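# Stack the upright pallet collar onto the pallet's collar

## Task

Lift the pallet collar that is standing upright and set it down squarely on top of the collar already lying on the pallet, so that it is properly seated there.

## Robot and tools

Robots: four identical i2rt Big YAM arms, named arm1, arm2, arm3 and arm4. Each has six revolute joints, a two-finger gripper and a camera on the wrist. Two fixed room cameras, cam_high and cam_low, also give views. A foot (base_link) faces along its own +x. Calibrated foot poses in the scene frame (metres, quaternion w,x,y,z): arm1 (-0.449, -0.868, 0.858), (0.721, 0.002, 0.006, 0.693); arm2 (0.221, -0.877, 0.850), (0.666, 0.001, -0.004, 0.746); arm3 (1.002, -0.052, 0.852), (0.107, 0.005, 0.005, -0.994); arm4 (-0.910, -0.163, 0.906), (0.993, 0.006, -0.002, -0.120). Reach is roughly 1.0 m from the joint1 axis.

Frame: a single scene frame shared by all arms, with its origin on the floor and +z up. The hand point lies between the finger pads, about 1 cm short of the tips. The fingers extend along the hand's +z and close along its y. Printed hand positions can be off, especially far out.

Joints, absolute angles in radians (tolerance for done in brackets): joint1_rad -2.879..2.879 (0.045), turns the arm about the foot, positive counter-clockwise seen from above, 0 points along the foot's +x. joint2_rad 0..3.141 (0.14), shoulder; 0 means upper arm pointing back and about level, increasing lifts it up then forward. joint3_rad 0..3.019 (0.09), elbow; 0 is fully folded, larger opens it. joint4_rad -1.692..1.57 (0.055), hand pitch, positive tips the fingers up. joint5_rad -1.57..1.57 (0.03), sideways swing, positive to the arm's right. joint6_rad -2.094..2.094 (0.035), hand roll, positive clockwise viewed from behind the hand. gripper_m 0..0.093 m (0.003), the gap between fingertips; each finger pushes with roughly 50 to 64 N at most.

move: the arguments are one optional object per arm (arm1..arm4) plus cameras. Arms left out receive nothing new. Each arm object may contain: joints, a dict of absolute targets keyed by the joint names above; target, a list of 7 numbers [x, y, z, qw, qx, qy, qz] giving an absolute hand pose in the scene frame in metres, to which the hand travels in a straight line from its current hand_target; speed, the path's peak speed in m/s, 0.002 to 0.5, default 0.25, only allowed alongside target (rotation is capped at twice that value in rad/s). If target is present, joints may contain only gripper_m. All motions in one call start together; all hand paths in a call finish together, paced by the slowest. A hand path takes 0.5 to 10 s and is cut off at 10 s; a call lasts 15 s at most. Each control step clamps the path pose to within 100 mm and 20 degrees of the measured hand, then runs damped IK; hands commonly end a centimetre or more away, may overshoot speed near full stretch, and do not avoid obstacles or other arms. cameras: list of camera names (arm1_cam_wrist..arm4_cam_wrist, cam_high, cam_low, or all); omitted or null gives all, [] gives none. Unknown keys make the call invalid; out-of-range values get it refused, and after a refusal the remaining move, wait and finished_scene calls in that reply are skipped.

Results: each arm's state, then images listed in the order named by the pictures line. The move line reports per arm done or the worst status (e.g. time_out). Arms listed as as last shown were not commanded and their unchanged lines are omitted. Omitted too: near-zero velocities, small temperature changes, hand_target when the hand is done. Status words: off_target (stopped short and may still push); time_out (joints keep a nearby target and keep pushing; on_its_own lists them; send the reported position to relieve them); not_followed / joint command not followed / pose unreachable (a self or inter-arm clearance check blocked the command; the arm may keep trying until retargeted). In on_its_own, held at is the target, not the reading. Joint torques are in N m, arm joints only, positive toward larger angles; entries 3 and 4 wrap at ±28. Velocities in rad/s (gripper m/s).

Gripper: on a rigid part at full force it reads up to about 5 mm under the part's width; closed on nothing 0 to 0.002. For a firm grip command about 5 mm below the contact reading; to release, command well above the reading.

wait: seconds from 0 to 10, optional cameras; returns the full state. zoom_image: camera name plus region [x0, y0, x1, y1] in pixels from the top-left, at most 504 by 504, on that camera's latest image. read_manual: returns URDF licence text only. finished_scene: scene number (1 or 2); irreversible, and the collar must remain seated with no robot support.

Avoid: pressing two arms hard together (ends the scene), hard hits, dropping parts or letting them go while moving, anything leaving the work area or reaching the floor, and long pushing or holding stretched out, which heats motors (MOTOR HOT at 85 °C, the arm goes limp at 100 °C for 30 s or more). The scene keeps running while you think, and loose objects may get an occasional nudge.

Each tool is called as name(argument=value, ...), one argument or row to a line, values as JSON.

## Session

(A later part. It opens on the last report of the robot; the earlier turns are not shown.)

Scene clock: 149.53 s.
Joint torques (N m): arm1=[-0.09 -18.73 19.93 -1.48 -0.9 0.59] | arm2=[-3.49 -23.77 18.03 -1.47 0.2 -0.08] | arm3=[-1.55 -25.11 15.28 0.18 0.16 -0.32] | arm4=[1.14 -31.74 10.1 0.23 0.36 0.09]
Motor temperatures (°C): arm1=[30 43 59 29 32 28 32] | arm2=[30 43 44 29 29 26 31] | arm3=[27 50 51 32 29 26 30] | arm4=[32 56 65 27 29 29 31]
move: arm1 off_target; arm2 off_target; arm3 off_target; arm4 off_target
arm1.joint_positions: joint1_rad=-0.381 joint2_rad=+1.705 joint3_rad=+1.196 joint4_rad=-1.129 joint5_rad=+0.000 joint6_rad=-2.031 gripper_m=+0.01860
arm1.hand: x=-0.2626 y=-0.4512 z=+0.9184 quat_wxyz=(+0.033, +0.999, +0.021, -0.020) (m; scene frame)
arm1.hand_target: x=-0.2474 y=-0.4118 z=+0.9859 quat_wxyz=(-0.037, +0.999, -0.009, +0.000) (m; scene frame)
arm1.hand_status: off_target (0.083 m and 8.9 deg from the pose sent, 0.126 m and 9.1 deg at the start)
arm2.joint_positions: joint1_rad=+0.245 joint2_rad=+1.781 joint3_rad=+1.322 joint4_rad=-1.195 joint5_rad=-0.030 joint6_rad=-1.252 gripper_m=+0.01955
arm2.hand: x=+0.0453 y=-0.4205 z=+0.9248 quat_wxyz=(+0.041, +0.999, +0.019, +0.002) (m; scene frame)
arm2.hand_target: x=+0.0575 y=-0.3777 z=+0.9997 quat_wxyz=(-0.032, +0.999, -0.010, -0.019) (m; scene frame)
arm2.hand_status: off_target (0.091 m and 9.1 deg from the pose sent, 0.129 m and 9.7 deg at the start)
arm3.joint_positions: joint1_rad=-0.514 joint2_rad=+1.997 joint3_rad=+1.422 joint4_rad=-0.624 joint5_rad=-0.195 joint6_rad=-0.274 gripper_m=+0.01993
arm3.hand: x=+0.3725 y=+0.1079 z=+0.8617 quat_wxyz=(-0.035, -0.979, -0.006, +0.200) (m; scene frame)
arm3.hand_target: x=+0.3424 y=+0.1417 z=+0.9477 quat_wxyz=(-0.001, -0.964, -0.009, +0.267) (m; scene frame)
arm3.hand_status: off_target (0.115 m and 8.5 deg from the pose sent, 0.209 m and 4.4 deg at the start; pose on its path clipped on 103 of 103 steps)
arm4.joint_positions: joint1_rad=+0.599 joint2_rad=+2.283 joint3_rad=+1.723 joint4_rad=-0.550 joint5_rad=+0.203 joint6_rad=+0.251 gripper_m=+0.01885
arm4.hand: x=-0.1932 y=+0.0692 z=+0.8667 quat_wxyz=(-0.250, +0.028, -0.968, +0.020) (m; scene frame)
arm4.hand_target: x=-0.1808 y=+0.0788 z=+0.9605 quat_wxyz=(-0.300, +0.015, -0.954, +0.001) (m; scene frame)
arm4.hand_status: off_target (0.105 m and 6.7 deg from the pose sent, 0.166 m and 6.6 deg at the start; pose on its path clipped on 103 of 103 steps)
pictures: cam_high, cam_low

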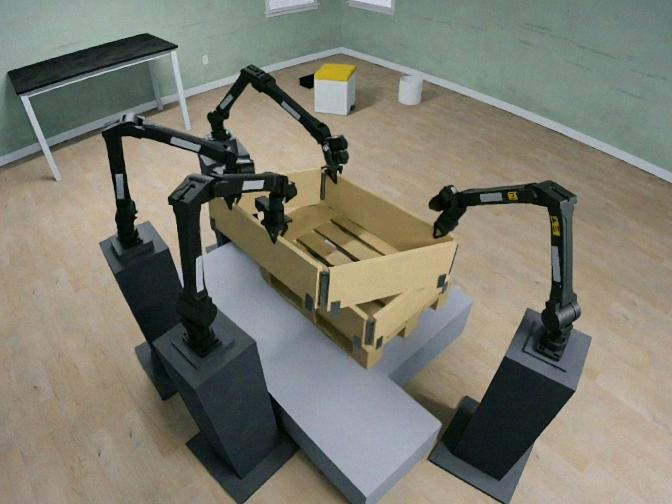

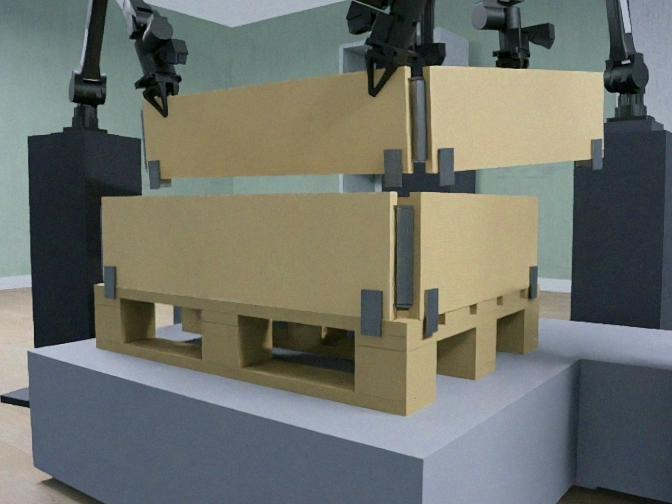

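move(
  arm1={"target":[-0.13,-0.215,0.98,-0.06,0.998,-0.01,0.015],"speed":0.07},
  arm2={"target":[0.18,-0.185,0.99,-0.06,0.998,-0.01,-0.01],"speed":0.07},
  arm3={"target":[0.265,0.335,0.965,0.003,0.963,0.0,-0.268],"speed":0.07},
  arm4={"target":[-0.285,0.30,0.975,0.30,0.01,0.953,0],"speed":0.07},
)

zoom_image(
  camera="cam_low",
  region=[80, 20, 580, 360],
)

zoom_image(
  camera="cam_high",
  region=[240, 140, 480, 370],
)

Scene clock: 161.57 s.
Joint torques (N m): arm1=[1.08 -25.29 21.63 -0.35 -0.76 0.46] | arm2=[-2.43 -28.04 18.19 -0.17 -0.03 -0.18] | arm3=[-2.43 -31.03 14.46 -0.76 -0.89 -0.32] | arm4=[3.02 -30.74 12.55 -0.91 2.02 0.26]
Heat: arm1: hottest joint3_rad 62 °C; arm2: hottest joint3_rad 47 °C; arm3: hottest joint3_rad 53 °C; arm4: hottest joint3_rad 61 °C.
move: arm1 off_target; arm2 off_target; arm3 off_target; arm4 off_target
arm1.joint_positions: joint1_rad=-0.437 joint2_rad=+2.173 joint3_rad=+1.776 joint4_rad=-1.229 joint5_rad=-0.005 joint6_rad=-2.060 gripper_m=+0.01860
arm1.hand: x=-0.1607 y=-0.3070 z=+0.8626 quat_wxyz=(+0.026, +0.999, +0.007, -0.020) (m; scene frame)
arm1.hand_target: x=-0.1462 y=-0.2575 z=+0.9439 quat_wxyz=(-0.057, +0.998, -0.009, +0.011) (m; scene frame)
arm1.hand_status: off_target (0.152 m and 10.8 deg from the pose sent, 0.278 m and 12.0 deg at the start; pose on its path clipped on 94 of 127 steps)
arm2.joint_positions: joint1_rad=-0.002 joint2_rad=+2.089 joint3_rad=+1.622 joint4_rad=-1.164 joint5_rad=-0.007 joint6_rad=-1.476 gripper_m=+0.01956
arm2.hand: x=+0.1547 y=-0.2860 z=+0.8618 quat_wxyz=(+0.027, +1.000, +0.008, +0.002) (m; scene frame)
arm2.hand_target: x=+0.1720 y=-0.2350 z=+0.9423 quat_wxyz=(-0.062, +0.998, -0.010, -0.005) (m; scene frame)
arm2.hand_status: off_target (0.165 m and 10.3 deg from the pose sent, 0.279 m and 12.1 deg at the start; pose on its path clipped on 115 of 127 steps)
arm3.joint_positions: joint1_rad=-0.689 joint2_rad=+2.394 joint3_rad=+2.014 joint4_rad=-0.790 joint5_rad=-0.246 joint6_rad=-0.424 gripper_m=+0.01981
arm3.hand: x=+0.2770 y=+0.2739 z=+0.8239 quat_wxyz=(-0.017, -0.974, -0.001, +0.226) (m; scene frame)
arm3.hand_target: x=+0.2717 y=+0.3124 z=+0.9130 quat_wxyz=(+0.006, -0.962, +0.000, +0.272) (m; scene frame)
arm3.hand_status: off_target (0.154 m and 5.2 deg from the pose sent, 0.272 m and 8.9 deg at the start; pose on its path clipped on 125 of 127 steps)
arm4.joint_positions: joint1_rad=+0.922 joint2_rad=+2.350 joint3_rad=+1.762 joint4_rad=-0.590 joint5_rad=+0.344 joint6_rad=+0.597 gripper_m=+0.01880
arm4.hand: x=-0.2948 y=+0.2619 z=+0.8381 quat_wxyz=(-0.258, +0.006, -0.966, +0.014) (m; scene frame)
arm4.hand_target: x=-0.2879 y=+0.2879 z=+0.9303 quat_wxyz=(-0.304, -0.011, -0.953, -0.006) (m; scene frame)
arm4.hand_status: off_target (0.142 m and 5.6 deg from the pose sent, 0.271 m and 7.8 deg at the start; pose on its path clipped on 116 of 127 steps)
pictures: arm1_cam_wrist, arm2_cam_wrist, arm3_cam_wrist, arm4_cam_wrist, cam_high, cam_low

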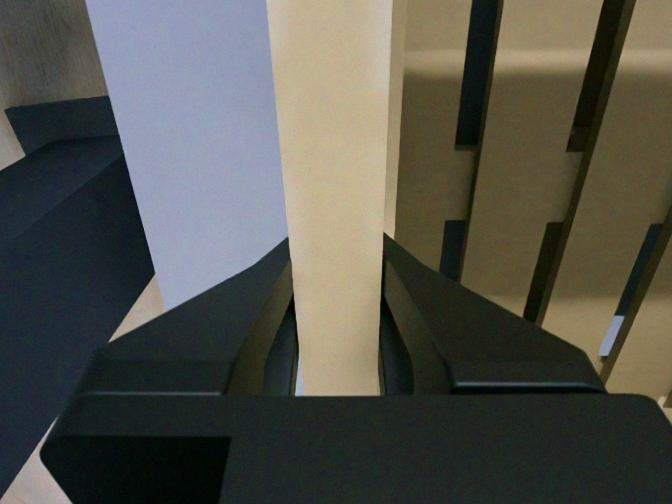

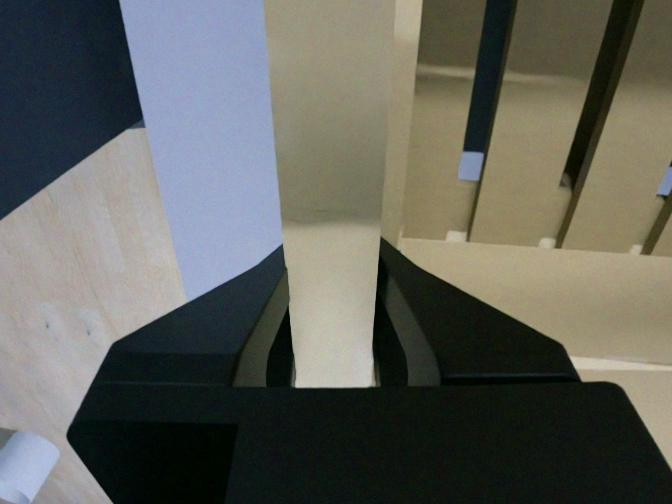

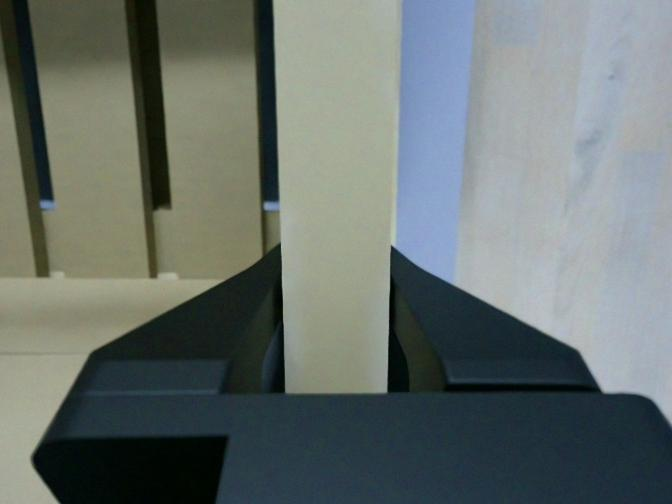

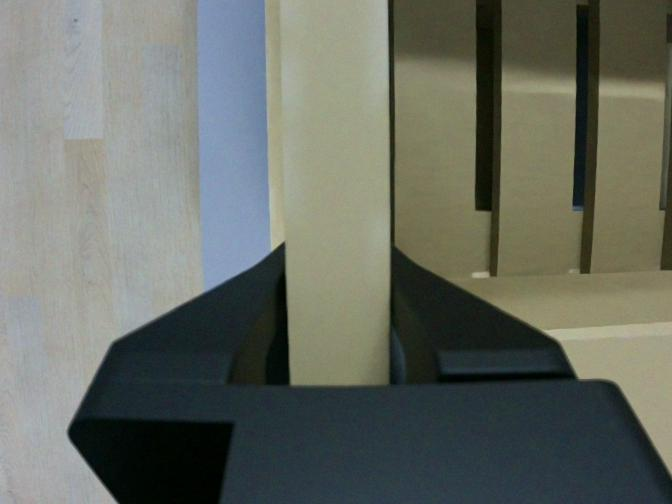

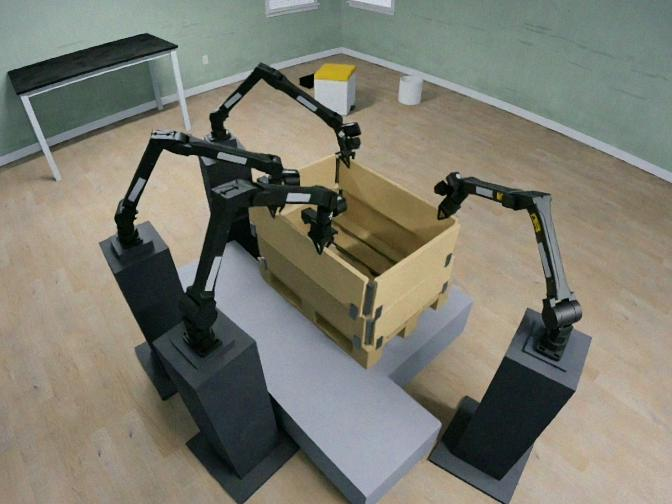

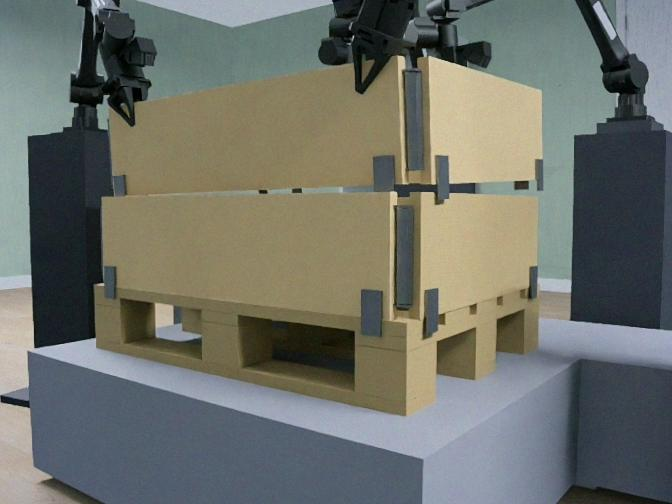

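Scaled by 1.008 from the camera's 672x504 image, which has a finer 960x720 frame.

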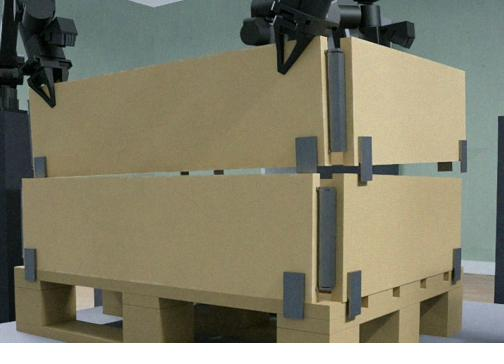

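Scaled by 2.100 from the camera's 672x504 image, which has a finer 960x720 frame.

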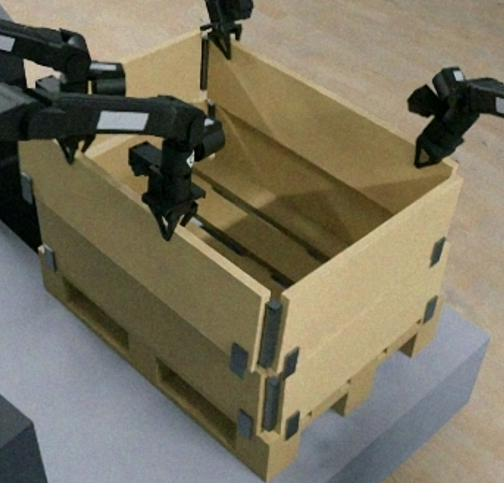

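move(
  arm3={"joints":{"joint2_rad":2.12}},
  arm4={"joints":{"joint2_rad":2.10}},
  arm1={"target":[-0.146,-0.25,0.965,-0.04,0.998,-0.01,0.011],"speed":0.07},
  arm2={"target":[0.172,-0.225,0.965,-0.04,0.998,-0.01,-0.005],"speed":0.07},
  cameras=["cam_low"],
)

Scene clock: 173.80 s.
Joint torques (N m): arm1=[1.55 -25.52 21.04 -1.47 -0.2 0.54] | arm2=[-1.9 -27.22 18.69 -1.21 -0.34 -0.15] | arm3=[-0.67 -38.53 14.87 0.14 -1.03 -0.09] | arm4=[1.67 -35.14 13.07 -0.28 2.09 0.08]
Motor temperatures (°C): arm1=[30 48 63 29 32 27 32] | arm2=[30 45 48 29 29 26 31] | arm3=[27 50 56 31 30 26 30] | arm4=[32 56 59 27 34 29 31]
move: arm1 off_target; arm2 off_target; arm3 time_out; arm4 time_out
arm1.joint_positions: joint1_rad=-0.435 joint2_rad=+2.173 joint3_rad=+1.849 joint4_rad=-1.277 joint5_rad=-0.009 joint6_rad=-2.060 gripper_m=+0.01861
arm1.hand: x=-0.1551 y=-0.2916 z=+0.8880 quat_wxyz=(+0.014, +1.000, +0.008, -0.016) (m; scene frame)
arm1.hand_target: x=-0.1486 y=-0.2547 z=+0.9658 quat_wxyz=(-0.049, +0.999, -0.010, +0.013) (m; scene frame)
arm1.hand_status: off_target (0.088 m and 7.2 deg from the pose sent, 0.118 m and 8.6 deg at the start; pose on its path clipped on 23 of 62 steps)
arm2.joint_positions: joint1_rad=-0.012 joint2_rad=+2.089 joint3_rad=+1.713 joint4_rad=-1.253 joint5_rad=+0.006 joint6_rad=-1.480 gripper_m=+0.02047
arm2.hand: x=+0.1613 y=-0.2707 z=+0.8936 quat_wxyz=(+0.025, +1.000, +0.005, +0.008) (m; scene frame)
arm2.hand_target: x=+0.1742 y=-0.2325 z=+0.9663 quat_wxyz=(-0.043, +0.999, -0.010, +0.000) (m; scene frame)
arm2.hand_status: off_target (0.085 m and 7.9 deg from the pose sent, 0.121 m and 8.0 deg at the start; pose on its path clipped on 22 of 62 steps)
arm3.joint_positions: joint1_rad=-0.711 joint2_rad=+2.290 joint3_rad=+2.014 joint4_rad=-0.825 joint5_rad=-0.241 joint6_rad=-0.455 gripper_m=+0.01980
arm3.joint_status: joint2_rad time_out (moved -0.103 of -0.274)
arm3.on_its_own: joint2_rad reads +2.290 and still pushes toward +2.120 since a time_out
arm3.hand: x=+0.2801 y=+0.2919 z=+0.9005 quat_wxyz=(+0.007, -0.967, -0.009, +0.255) (m; scene frame)
arm4.joint_positions: joint1_rad=+0.938 joint2_rad=+2.265 joint3_rad=+1.762 joint4_rad=-0.607 joint5_rad=+0.342 joint6_rad=+0.616 gripper_m=+0.01888
arm4.joint_status: joint2_rad time_out (moved -0.085 of -0.250)
arm4.on_its_own: joint2_rad reads +2.265 and still pushes toward +2.100 since a time_out; joint5_rad reads +0.342 and still pushes toward +0.390 since a time_out
arm4.hand: x=-0.2934 y=+0.2786 z=+0.8986 quat_wxyz=(-0.283, -0.001, -0.959, -0.012) (m; scene frame)
pictures: cam_low

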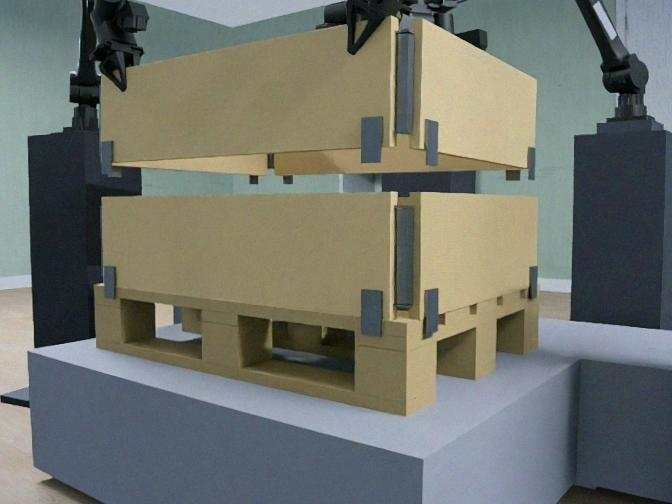

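move(
)

zoom_image(
  camera="cam_low",
  region=[80, 20, 580, 360],
)

zoom_image(
  camera="cam_high",
  region=[240, 140, 480, 370],
)

Scene clock: 177.40 s.
Joint torques (N m): arm1=[1.49 -25.52 21.04 -1.46 -0.2 0.55] | arm2=[-1.9 -27.22 18.67 -1.21 -0.34 -0.15] | arm3=[-0.62 -38.59 14.86 0.16 -1.02 -0.1] | arm4=[1.61 -35.02 13.07 -0.29 2.09 0.09]
Motor temperatures (°C): arm1=[30 49 63 29 32 27 32] | arm2=[30 46 49 29 28 26 31] | arm3=[27 51 57 31 30 26 30] | arm4=[32 56 58 27 35 29 31]
Heat: arm1: hottest joint3_rad 63 °C; arm2: hottest joint3_rad 49 °C; arm3: hottest joint3_rad 57 °C; arm4: hottest joint3_rad 58 °C.
Joint velocities: within noise
arm1.joint_positions: joint1_rad=-0.435 joint2_rad=+2.173 joint3_rad=+1.849 joint4_rad=-1.277 joint5_rad=-0.009 joint6_rad=-2.060 gripper_m=+0.01861
arm1.joint_status: not commanded
arm1.hand: x=-0.1551 y=-0.2916 z=+0.8880 quat_wxyz=(+0.014, +1.000, +0.008, -0.016) (m; scene frame)
arm1.hand_target: x=-0.1486 y=-0.2547 z=+0.9658 quat_wxyz=(-0.049, +0.999, -0.010, +0.013) (m; scene frame)
arm1.hand_status: off_target (0.088 m and 7.2 deg from the pose sent, 0.118 m and 8.6 deg at the start; pose on its path clipped on 23 of 62 steps)
arm2.joint_positions: joint1_rad=-0.012 joint2_rad=+2.089 joint3_rad=+1.713 joint4_rad=-1.253 joint5_rad=+0.006 joint6_rad=-1.480 gripper_m=+0.02047
arm2.joint_status: not commanded
arm2.hand: x=+0.1613 y=-0.2707 z=+0.8936 quat_wxyz=(+0.025, +1.000, +0.005, +0.008) (m; scene frame)
arm2.hand_target: x=+0.1742 y=-0.2325 z=+0.9663 quat_wxyz=(-0.043, +0.999, -0.010, +0.000) (m; scene frame)
arm2.hand_status: off_target (0.085 m and 7.9 deg from the pose sent, 0.121 m and 8.0 deg at the start; pose on its path clipped on 22 of 62 steps)
arm3.joint_positions: joint1_rad=-0.711 joint2_rad=+2.290 joint3_rad=+2.014 joint4_rad=-0.825 joint5_rad=-0.241 joint6_rad=-0.455 gripper_m=+0.01980
arm3.joint_status: joint2_rad time_out (moved -0.103 of -0.274)
arm3.on_its_own: joint2_rad reads +2.290 and still pushes toward +2.120 since a time_out
arm3.hand: x=+0.2801 y=+0.2919 z=+0.9005 quat_wxyz=(+0.007, -0.967, -0.009, +0.255) (m; scene frame)
arm3.hand_target: x=+0.2742 y=+0.3089 z=+1.0674 quat_wxyz=(+0.052, -0.936, -0.018, +0.348) (m; scene frame)
arm3.hand_status: not commanded
arm4.joint_positions: joint1_rad=+0.938 joint2_rad=+2.265 joint3_rad=+1.762 joint4_rad=-0.607 joint5_rad=+0.342 joint6_rad=+0.616 gripper_m=+0.01888
arm4.joint_status: joint2_rad time_out (moved -0.085 of -0.250)
arm4.on_its_own: joint2_rad reads +2.265 and still pushes toward +2.100 since a time_out; joint5_rad reads +0.342 and still pushes toward +0.390 since a time_out
arm4.hand: x=-0.2934 y=+0.2786 z=+0.8986 quat_wxyz=(-0.283, -0.001, -0.959, -0.012) (m; scene frame)
arm4.hand_target: x=-0.2821 y=+0.2922 z=+1.0400 quat_wxyz=(-0.355, -0.026, -0.933, -0.051) (m; scene frame)
arm4.hand_status: not commanded
pictures: arm1_cam_wrist, arm2_cam_wrist, arm3_cam_wrist, arm4_cam_wrist, cam_high, cam_low
Images, in order (width x height): arm1_cam_wrist 672x504, arm2_cam_wrist 672x504, arm3_cam_wrist 672x504, arm4_cam_wrist 672x504, cam_high 672x504, cam_low 672x504.

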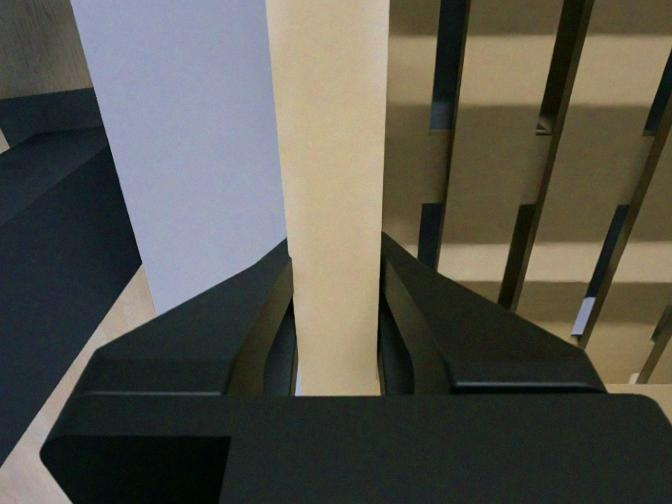

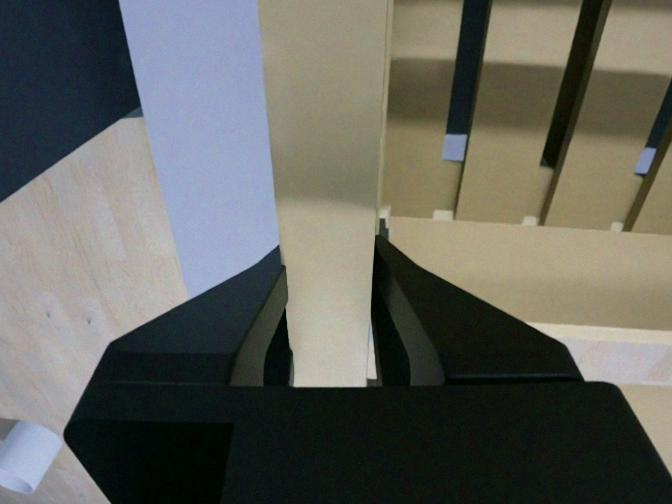

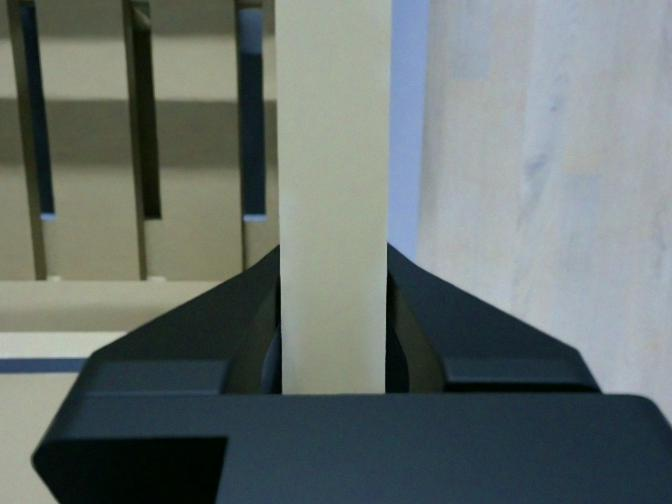

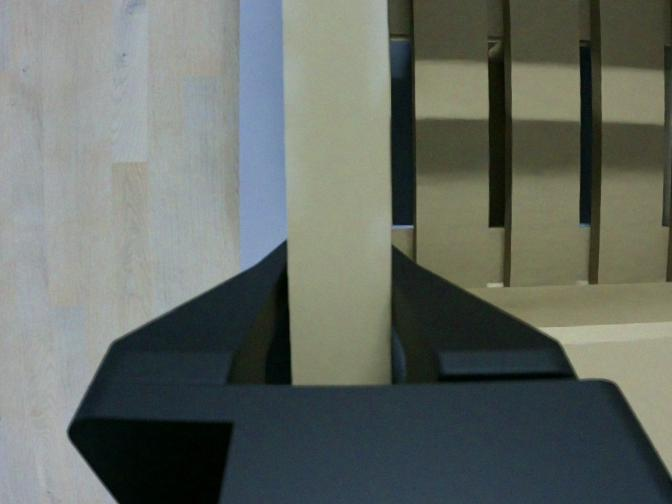

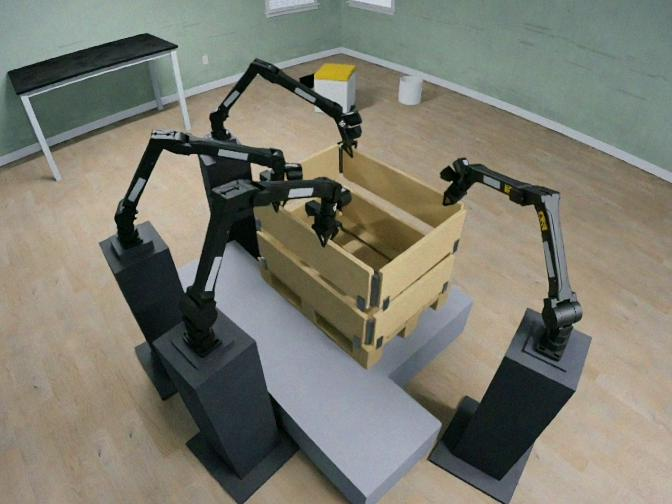

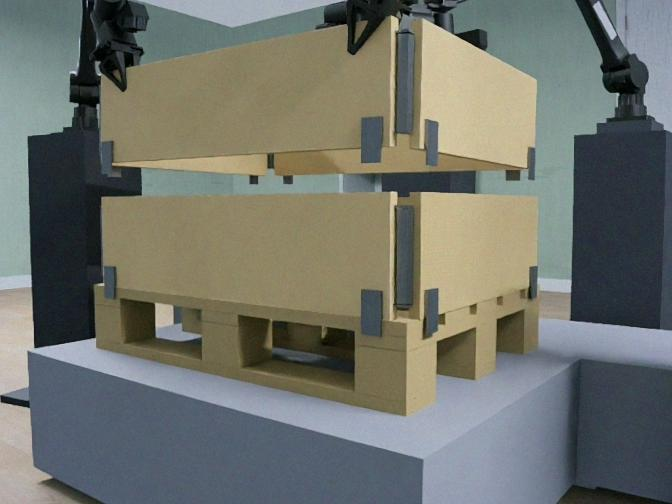

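Scaled by 1.008 from the camera's 672x504 image, which has a finer 960x720 frame.

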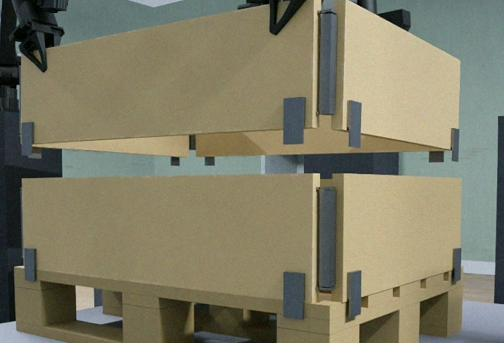

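Scaled by 2.100 from the camera's 672x504 image, which has a finer 960x720 frame.

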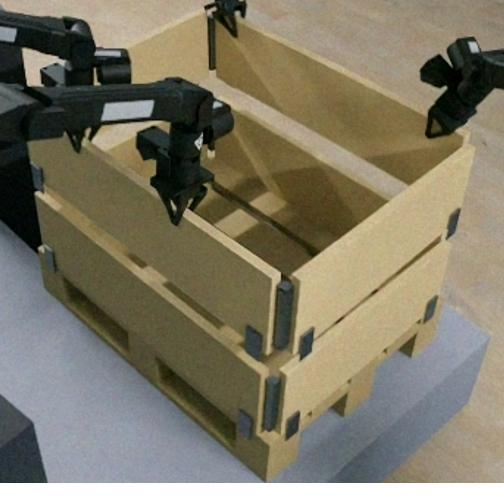

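move(
  arm1={"target":[-0.148,-0.273,0.885,-0.02,1,-0.005,0.012],"speed":0.06},
  arm2={"target":[0.168,-0.252,0.885,-0.02,1,-0.005,-0.005],"speed":0.06},
  arm3={"target":[0.278,0.298,0.905,0.003,0.963,0.0,-0.268],"speed":0.09},
  arm4={"target":[-0.288,0.284,0.90,0.295,0.0,0.955,0],"speed":0.09},
  cameras=["cam_high","cam_low"],
)

zoom_image(
  camera="cam_low",
  region=[80, 20, 580, 360],
)

zoom_image(
  camera="cam_high",
  region=[240, 140, 480, 370],
)

Scene clock: 188.87 s.
Joint torques (N m): arm1=[0.85 -25.05 11.82 0.75 -0.01 0.37] | arm2=[-1.03 -26.29 10.86 0.23 -0.45 -0.13] | arm3=[-0.03 -28.57 13.09 -1.14 -0.74 0.06] | arm4=[1.44 -26.87 11.81 -0.85 1.51 -0.11]
move: arm1 off_target; arm2 off_target; arm3 off_target; arm4 off_target
arm1.joint_positions: joint1_rad=-0.435 joint2_rad=+2.211 joint3_rad=+1.812 joint4_rad=-1.211 joint5_rad=+0.006 joint6_rad=-2.060 gripper_m=+0.01860
arm1.hand: x=-0.1540 y=-0.2952 z=+0.8506 quat_wxyz=(+0.021, +1.000, +0.008, -0.012) (m; scene frame)
arm1.hand_target: x=-0.1497 y=-0.2767 z=+0.8856 quat_wxyz=(-0.015, +1.000, -0.006, +0.009) (m; scene frame)
arm1.hand_status: off_target (0.041 m and 5.7 deg from the pose sent, 0.020 m and 5.3 deg at the start)
arm2.joint_positions: joint1_rad=-0.013 joint2_rad=+2.119 joint3_rad=+1.647 joint4_rad=-1.148 joint5_rad=-0.004 joint6_rad=-1.483 gripper_m=+0.02048
arm2.hand: x=+0.1607 y=-0.2746 z=+0.8523 quat_wxyz=(+0.021, +1.000, +0.006, +0.002) (m; scene frame)
arm2.hand_target: x=+0.1681 y=-0.2552 z=+0.8855 quat_wxyz=(-0.017, +1.000, -0.005, -0.005) (m; scene frame)
arm2.hand_status: off_target (0.040 m and 5.0 deg from the pose sent, 0.022 m and 5.5 deg at the start)
arm3.joint_positions: joint1_rad=-0.707 joint2_rad=+2.343 joint3_rad=+1.960 joint4_rad=-0.730 joint5_rad=-0.257 joint6_rad=-0.449 gripper_m=+0.01979
arm3.hand: x=+0.2813 y=+0.2861 z=+0.8454 quat_wxyz=(-0.004, -0.967, -0.009, +0.253) (m; scene frame)
arm3.hand_target: x=+0.2766 y=+0.2984 z=+0.9049 quat_wxyz=(+0.000, -0.962, -0.001, +0.274) (m; scene frame)
arm3.hand_status: off_target (0.061 m and 2.1 deg from the pose sent, 0.008 m and 2.2 deg at the start; pose on its path clipped on 32 of 70 steps)
arm4.joint_positions: joint1_rad=+0.934 joint2_rad=+2.335 joint3_rad=+1.756 joint4_rad=-0.550 joint5_rad=+0.345 joint6_rad=+0.611 gripper_m=+0.01883
arm4.hand: x=-0.2932 y=+0.2743 z=+0.8498 quat_wxyz=(-0.276, +0.001, -0.961, -0.004) (m; scene frame)
arm4.hand_target: x=-0.2880 y=+0.2840 z=+0.8991 quat_wxyz=(-0.296, +0.000, -0.955, -0.002) (m; scene frame)
arm4.hand_status: off_target (0.051 m and 2.3 deg from the pose sent, 0.008 m and 2.0 deg at the start; pose on its path clipped on 24 of 70 steps)
pictures: cam_high, cam_low

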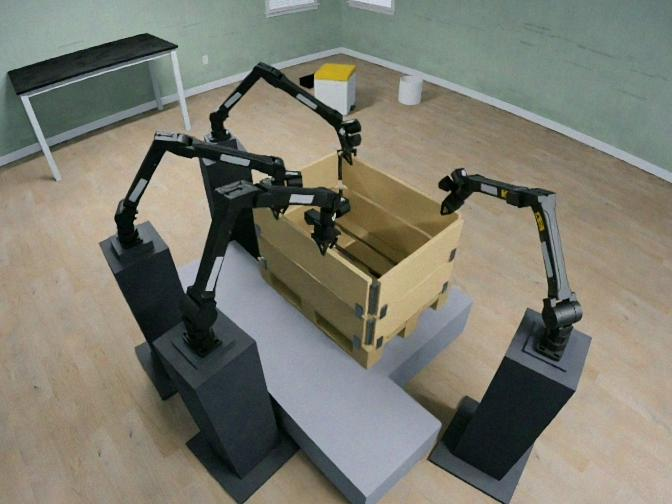

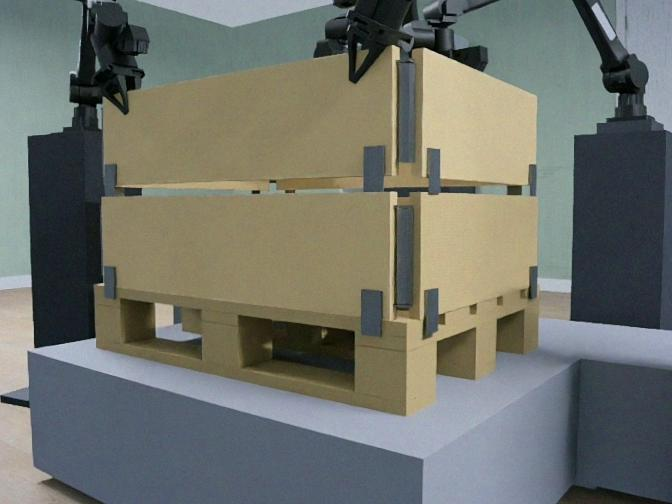

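Scaled by 1.008 from the camera's 672x504 image, which has a finer 960x720 frame.

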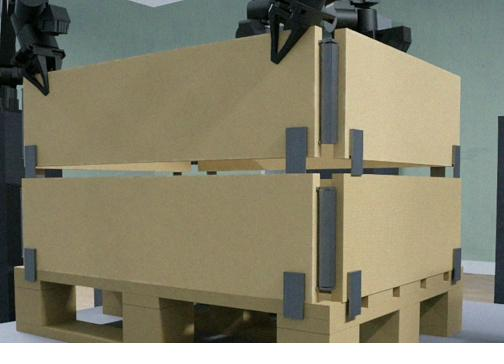

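Scaled by 2.100 from the camera's 672x504 image, which has a finer 960x720 frame.

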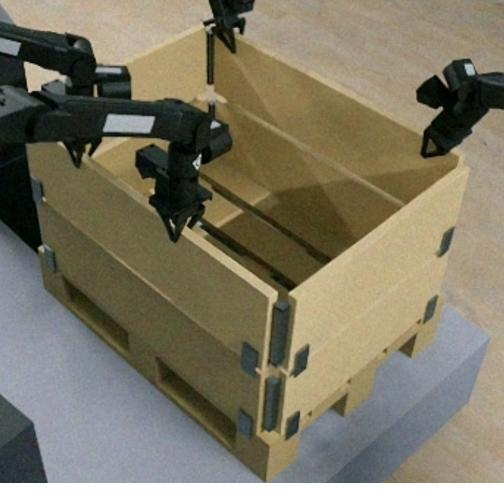

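move(
  arm1={"target":[-0.148,-0.270,0.835,-0.015,1,-0.003,0.012],"speed":0.05},
  arm2={"target":[0.163,-0.266,0.835,-0.015,1,-0.003,-0.005],"speed":0.05},
  arm3={"target":[0.276,0.287,0.85,0.003,0.963,0.0,-0.268],"speed":0.05},
  arm4={"target":[-0.286,0.293,0.845,0.29,0.0,0.957,0],"speed":0.05},
  cameras=["cam_high","cam_low"],
)

zoom_image(
  camera="cam_low",
  region=[80, 20, 580, 360],
)

zoom_image(
  camera="cam_high",
  region=[240, 140, 480, 370],
)

Scene clock: 197.30 s.
Joint torques (N m): arm1=[1.08 -20.01 11.36 2.37 0.13 0.36] | arm2=[-0.15 -22.3 8.17 0.91 -0.39 -0.08] | arm3=[1.08 -24.82 8.96 0.98 -0.65 0.11] | arm4=[1.26 -21.6 12.01 1.01 1.21 -0.12]
move: arm1 off_target; arm2 done; arm3 done; arm4 off_target
arm1.joint_positions: joint1_rad=-0.435 joint2_rad=+2.216 joint3_rad=+1.799 joint4_rad=-1.160 joint5_rad=-0.002 joint6_rad=-2.062 gripper_m=+0.01861
arm1.hand: x=-0.1524 y=-0.2889 z=+0.8425 quat_wxyz=(+0.005, +1.000, +0.009, -0.008) (m; scene frame)
arm1.hand_target: x=-0.1501 y=-0.2704 z=+0.8356 quat_wxyz=(-0.016, +1.000, -0.003, +0.007) (m; scene frame)
arm1.hand_status: off_target (0.021 m and 3.5 deg from the pose sent, 0.030 m and 5.2 deg at the start)
arm2.joint_positions: joint1_rad=-0.015 joint2_rad=+2.112 joint3_rad=+1.593 joint4_rad=-1.051 joint5_rad=-0.006 joint6_rad=-1.483 gripper_m=+0.01996
arm2.hand: x=+0.1615 y=-0.2724 z=+0.8386 quat_wxyz=(-0.004, +1.000, +0.005, -0.001) (m; scene frame)
arm2.hand_target: x=+0.1633 y=-0.2675 z=+0.8350 quat_wxyz=(-0.012, +1.000, -0.003, -0.004) (m; scene frame)
arm2.hand_status: done (0.007 m and 1.7 deg from the pose sent, 0.019 m and 4.4 deg at the start)
arm3.joint_positions: joint1_rad=-0.707 joint2_rad=+2.348 joint3_rad=+1.953 joint4_rad=-0.707 joint5_rad=-0.252 joint6_rad=-0.439 gripper_m=+0.01979
arm3.hand: x=+0.2801 y=+0.2876 z=+0.8408 quat_wxyz=(+0.000, -0.966, -0.005, +0.257) (m; scene frame)
arm3.hand_target: x=+0.2783 y=+0.2858 z=+0.8486 quat_wxyz=(-0.006, -0.965, +0.001, +0.263) (m; scene frame)
arm3.hand_status: done (0.010 m and 1.5 deg from the pose sent, 0.007 m and 2.1 deg at the start)
arm4.joint_positions: joint1_rad=+0.942 joint2_rad=+2.358 joint3_rad=+1.781 joint4_rad=-0.557 joint5_rad=+0.352 joint6_rad=+0.633 gripper_m=+0.01883
arm4.hand: x=-0.2926 y=+0.2818 z=+0.8439 quat_wxyz=(-0.276, -0.006, -0.961, -0.004) (m; scene frame)
arm4.hand_target: x=-0.2880 y=+0.2912 z=+0.8439 quat_wxyz=(-0.287, -0.004, -0.958, +0.002) (m; scene frame)
arm4.hand_status: off_target (0.013 m and 1.8 deg from the pose sent, 0.021 m and 1.7 deg at the start)
pictures: cam_high, cam_low

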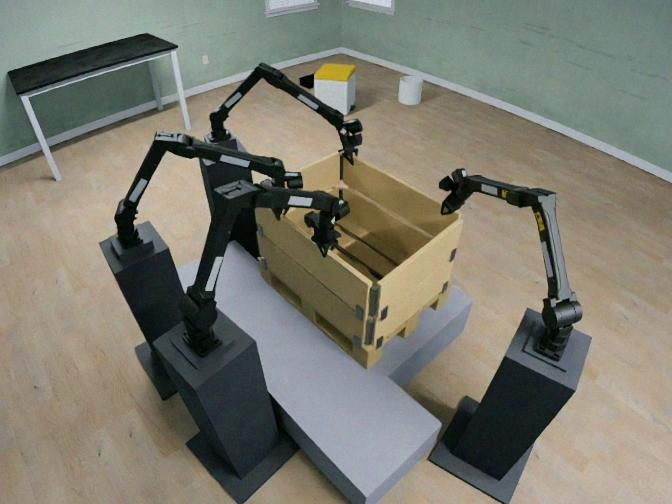

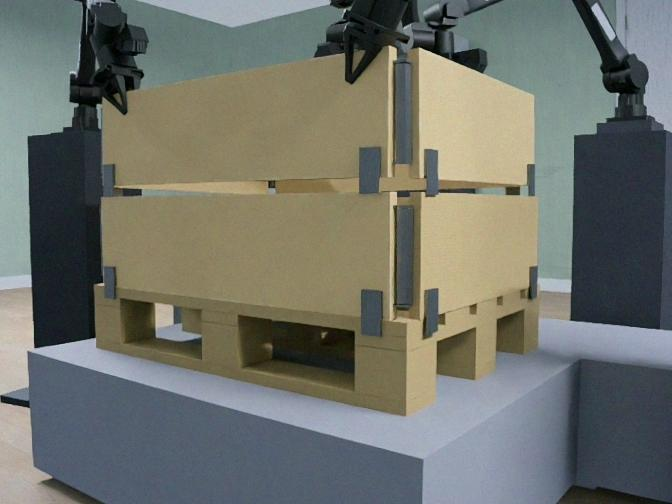

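Scaled by 1.008 from the camera's 672x504 image, which has a finer 960x720 frame.

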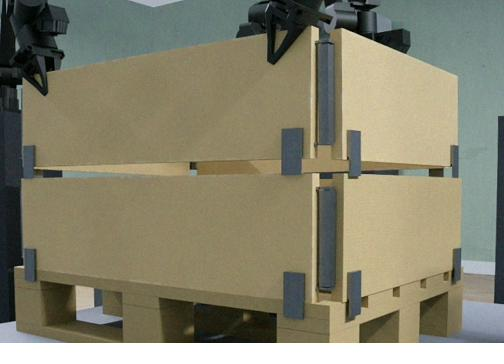

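Scaled by 2.100 from the camera's 672x504 image, which has a finer 960x720 frame.

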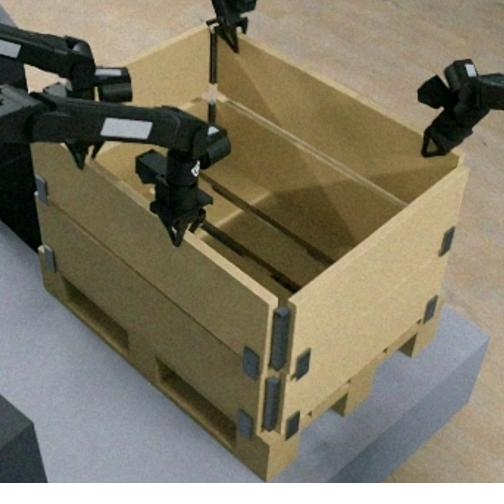

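move(
  arm1={"target":[-0.148,-0.289,0.845,-0.01,1,-0.003,0.012],"speed":0.06},
  arm2={"target":[0.164,-0.279,0.845,-0.01,1,-0.003,-0.005],"speed":0.06},
  arm3={"target":[0.279,0.272,0.865,0.003,0.963,0.0,-0.268],"speed":0.06},
  arm4={"target":[-0.286,0.270,0.865,0.29,0.0,0.957,0],"speed":0.06},
  cameras=[],
)

move(
  arm1={"target":[-0.148,-0.289,0.80,-0.005,1,-0.003,0.012],"speed":0.06},
  arm2={"target":[0.164,-0.277,0.80,-0.005,1,-0.003,-0.005],"speed":0.06},
  arm3={"target":[0.279,0.275,0.805,0.003,0.963,0.0,-0.268],"speed":0.06},
  arm4={"target":[-0.287,0.273,0.80,0.285,0.0,0.957,0],"speed":0.06},
  cameras=["cam_high","cam_low"],
)

zoom_image(
  camera="cam_low",
  region=[80, 20, 580, 360],
)

zoom_image(
  camera="cam_high",
  region=[240, 140, 480, 370],
)

Scene clock: 207.73 s.
Joint torques (N m): arm1=[0.21 -22.53 9.09 1.13 0.3 0.24] | arm2=[-0.15 -24.41 7.6 -0.09 -0.3 -0.08] | arm3=[2.26 -27.05 8.36 0.53 -0.64 0.17] | arm4=[-0.79 -25.17 7.47 1.25 1.12 -0.43]
move: arm1 off_target; arm2 off_target; arm3 off_target; arm4 off_target
arm1.joint_positions: joint1_rad=-0.436 joint2_rad=+2.203 joint3_rad=+1.765 joint4_rad=-1.125 joint5_rad=+0.008 joint6_rad=-2.062 gripper_m=+0.01861
arm1.hand: x=-0.1521 y=-0.2924 z=+0.8392 quat_wxyz=(+0.001, +1.000, +0.008, +0.000) (m; scene frame)
arm1.hand_target: x=-0.1482 y=-0.2888 z=+0.8449 quat_wxyz=(-0.010, +1.000, -0.003, +0.012) (m; scene frame)
arm1.hand_status: off_target (0.008 m and 2.3 deg from the pose sent, 0.005 m and 3.2 deg at the start)
arm2.joint_positions: joint1_rad=-0.015 joint2_rad=+2.102 joint3_rad=+1.563 joint4_rad=-1.017 joint5_rad=-0.009 joint6_rad=-1.482 gripper_m=+0.01985
arm2.hand: x=+0.1613 y=-0.2757 z=+0.8345 quat_wxyz=(-0.011, +1.000, +0.005, -0.003) (m; scene frame)
arm2.hand_target: x=+0.1638 y=-0.2760 z=+0.8447 quat_wxyz=(-0.016, +1.000, -0.003, -0.005) (m; scene frame)
arm2.hand_status: off_target (0.011 m and 0.9 deg from the pose sent, 0.010 m and 1.3 deg at the start)
arm3.joint_positions: joint1_rad=-0.704 joint2_rad=+2.332 joint3_rad=+1.920 joint4_rad=-0.676 joint5_rad=-0.246 joint6_rad=-0.433 gripper_m=+0.01979
arm3.hand: x=+0.2823 y=+0.2849 z=+0.8409 quat_wxyz=(+0.004, -0.965, -0.003, +0.261) (m; scene frame)
arm3.hand_target: x=+0.2778 y=+0.2727 z=+0.8651 quat_wxyz=(-0.002, -0.963, -0.001, +0.270) (m; scene frame)
arm3.hand_status: off_target (0.028 m and 1.2 deg from the pose sent, 0.029 m and 1.5 deg at the start)
arm4.joint_positions: joint1_rad=+0.940 joint2_rad=+2.345 joint3_rad=+1.771 joint4_rad=-0.550 joint5_rad=+0.342 joint6_rad=+0.631 gripper_m=+0.01883
arm4.hand: x=-0.2924 y=+0.2813 z=+0.8491 quat_wxyz=(-0.277, -0.006, -0.961, -0.010) (m; scene frame)
arm4.hand_target: x=-0.2863 y=+0.2701 z=+0.8644 quat_wxyz=(-0.289, +0.000, -0.957, +0.001) (m; scene frame)
arm4.hand_status: off_target (0.021 m and 2.0 deg from the pose sent, 0.025 m and 1.8 deg at the start)
pictures: none

Scene clock: 209.30 s.
Joint torques (N m): arm1=[0.21 -17.49 8.27 2.95 0.31 0.25] | arm2=[-0.15 -18.61 6.98 1.09 -0.28 -0.08] | arm3=[1.96 -20.48 7.98 2.04 -0.43 0.13] | arm4=[-0.56 -18.26 7.92 3.47 1.03 -0.35]
move: arm1 off_target; arm2 off_target; arm3 off_target; arm4 off_target
arm1.joint_positions: joint1_rad=-0.436 joint2_rad=+2.198 joint3_rad=+1.749 joint4_rad=-1.097 joint5_rad=+0.012 joint6_rad=-2.062 gripper_m=+0.01861
arm1.hand: x=-0.1510 y=-0.2918 z=+0.8370 quat_wxyz=(-0.006, +1.000, +0.008, +0.006) (m; scene frame)
arm1.hand_target: x=-0.1492 y=-0.2913 z=+0.8013 quat_wxyz=(-0.004, +1.000, -0.003, +0.011) (m; scene frame)
arm1.hand_status: off_target (0.037 m and 1.5 deg from the pose sent, 0.040 m and 2.0 deg at the start)
arm2.joint_positions: joint1_rad=-0.015 joint2_rad=+2.102 joint3_rad=+1.557 joint4_rad=-1.000 joint5_rad=-0.012 joint6_rad=-1.482 gripper_m=+0.01976
arm2.hand: x=+0.1607 y=-0.2746 z=+0.8326 quat_wxyz=(-0.016, +1.000, +0.005, -0.005) (m; scene frame)
arm2.hand_target: x=+0.1641 y=-0.2813 z=+0.8014 quat_wxyz=(+0.001, +1.000, -0.003, -0.005) (m; scene frame)
arm2.hand_status: off_target (0.033 m and 1.5 deg from the pose sent, 0.035 m and 1.1 deg at the start)
arm3.joint_positions: joint1_rad=-0.704 joint2_rad=+2.330 joint3_rad=+1.894 joint4_rad=-0.627 joint5_rad=-0.252 joint6_rad=-0.432 gripper_m=+0.01979
arm3.hand: x=+0.2812 y=+0.2844 z=+0.8361 quat_wxyz=(+0.007, -0.962, -0.005, +0.273) (m; scene frame)
arm3.hand_target: x=+0.2816 y=+0.2737 z=+0.8049 quat_wxyz=(-0.005, -0.964, +0.000, +0.265) (m; scene frame)
arm3.hand_status: off_target (0.033 m and 1.4 deg from the pose sent, 0.037 m and 1.2 deg at the start)
arm4.joint_positions: joint1_rad=+0.940 joint2_rad=+2.347 joint3_rad=+1.759 joint4_rad=-0.524 joint5_rad=+0.341 joint6_rad=+0.630 gripper_m=+0.01883
arm4.hand: x=-0.2924 y=+0.2816 z=+0.8453 quat_wxyz=(-0.281, -0.007, -0.959, -0.014) (m; scene frame)
arm4.hand_target: x=-0.2904 y=+0.2706 z=+0.8017 quat_wxyz=(-0.284, +0.000, -0.959, +0.001) (m; scene frame)
arm4.hand_status: off_target (0.046 m and 1.9 deg from the pose sent, 0.050 m and 1.7 deg at the start)
pictures: cam_high, cam_low

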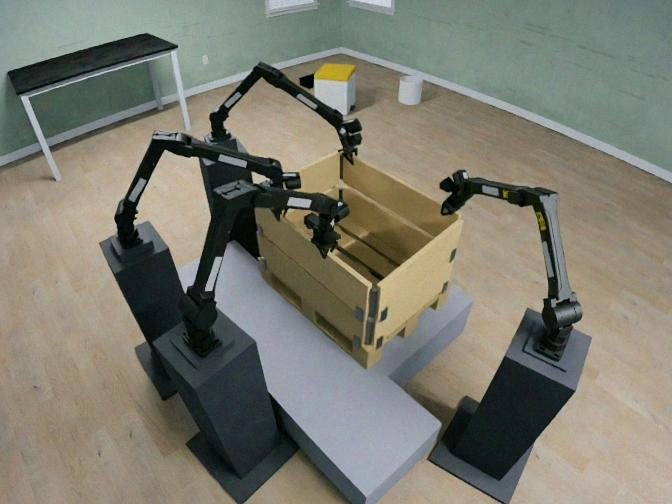

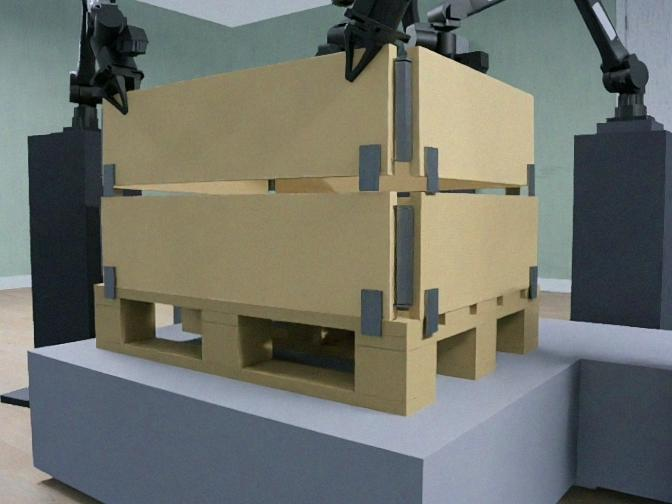

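Scaled by 1.008 from the camera's 672x504 image, which has a finer 960x720 frame.

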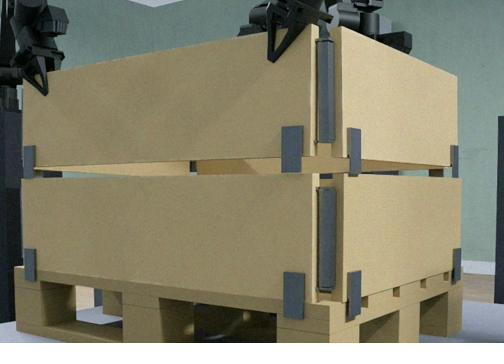

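Scaled by 2.100 from the camera's 672x504 image, which has a finer 960x720 frame.

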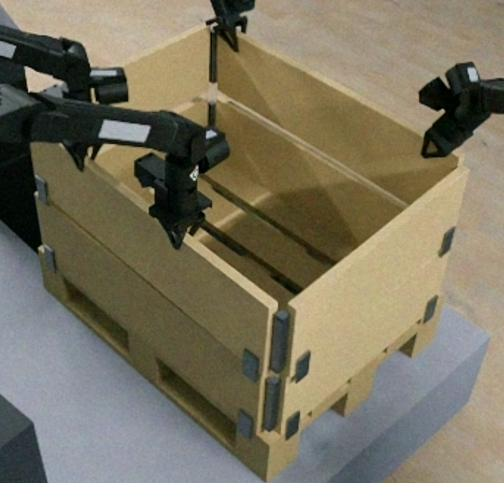

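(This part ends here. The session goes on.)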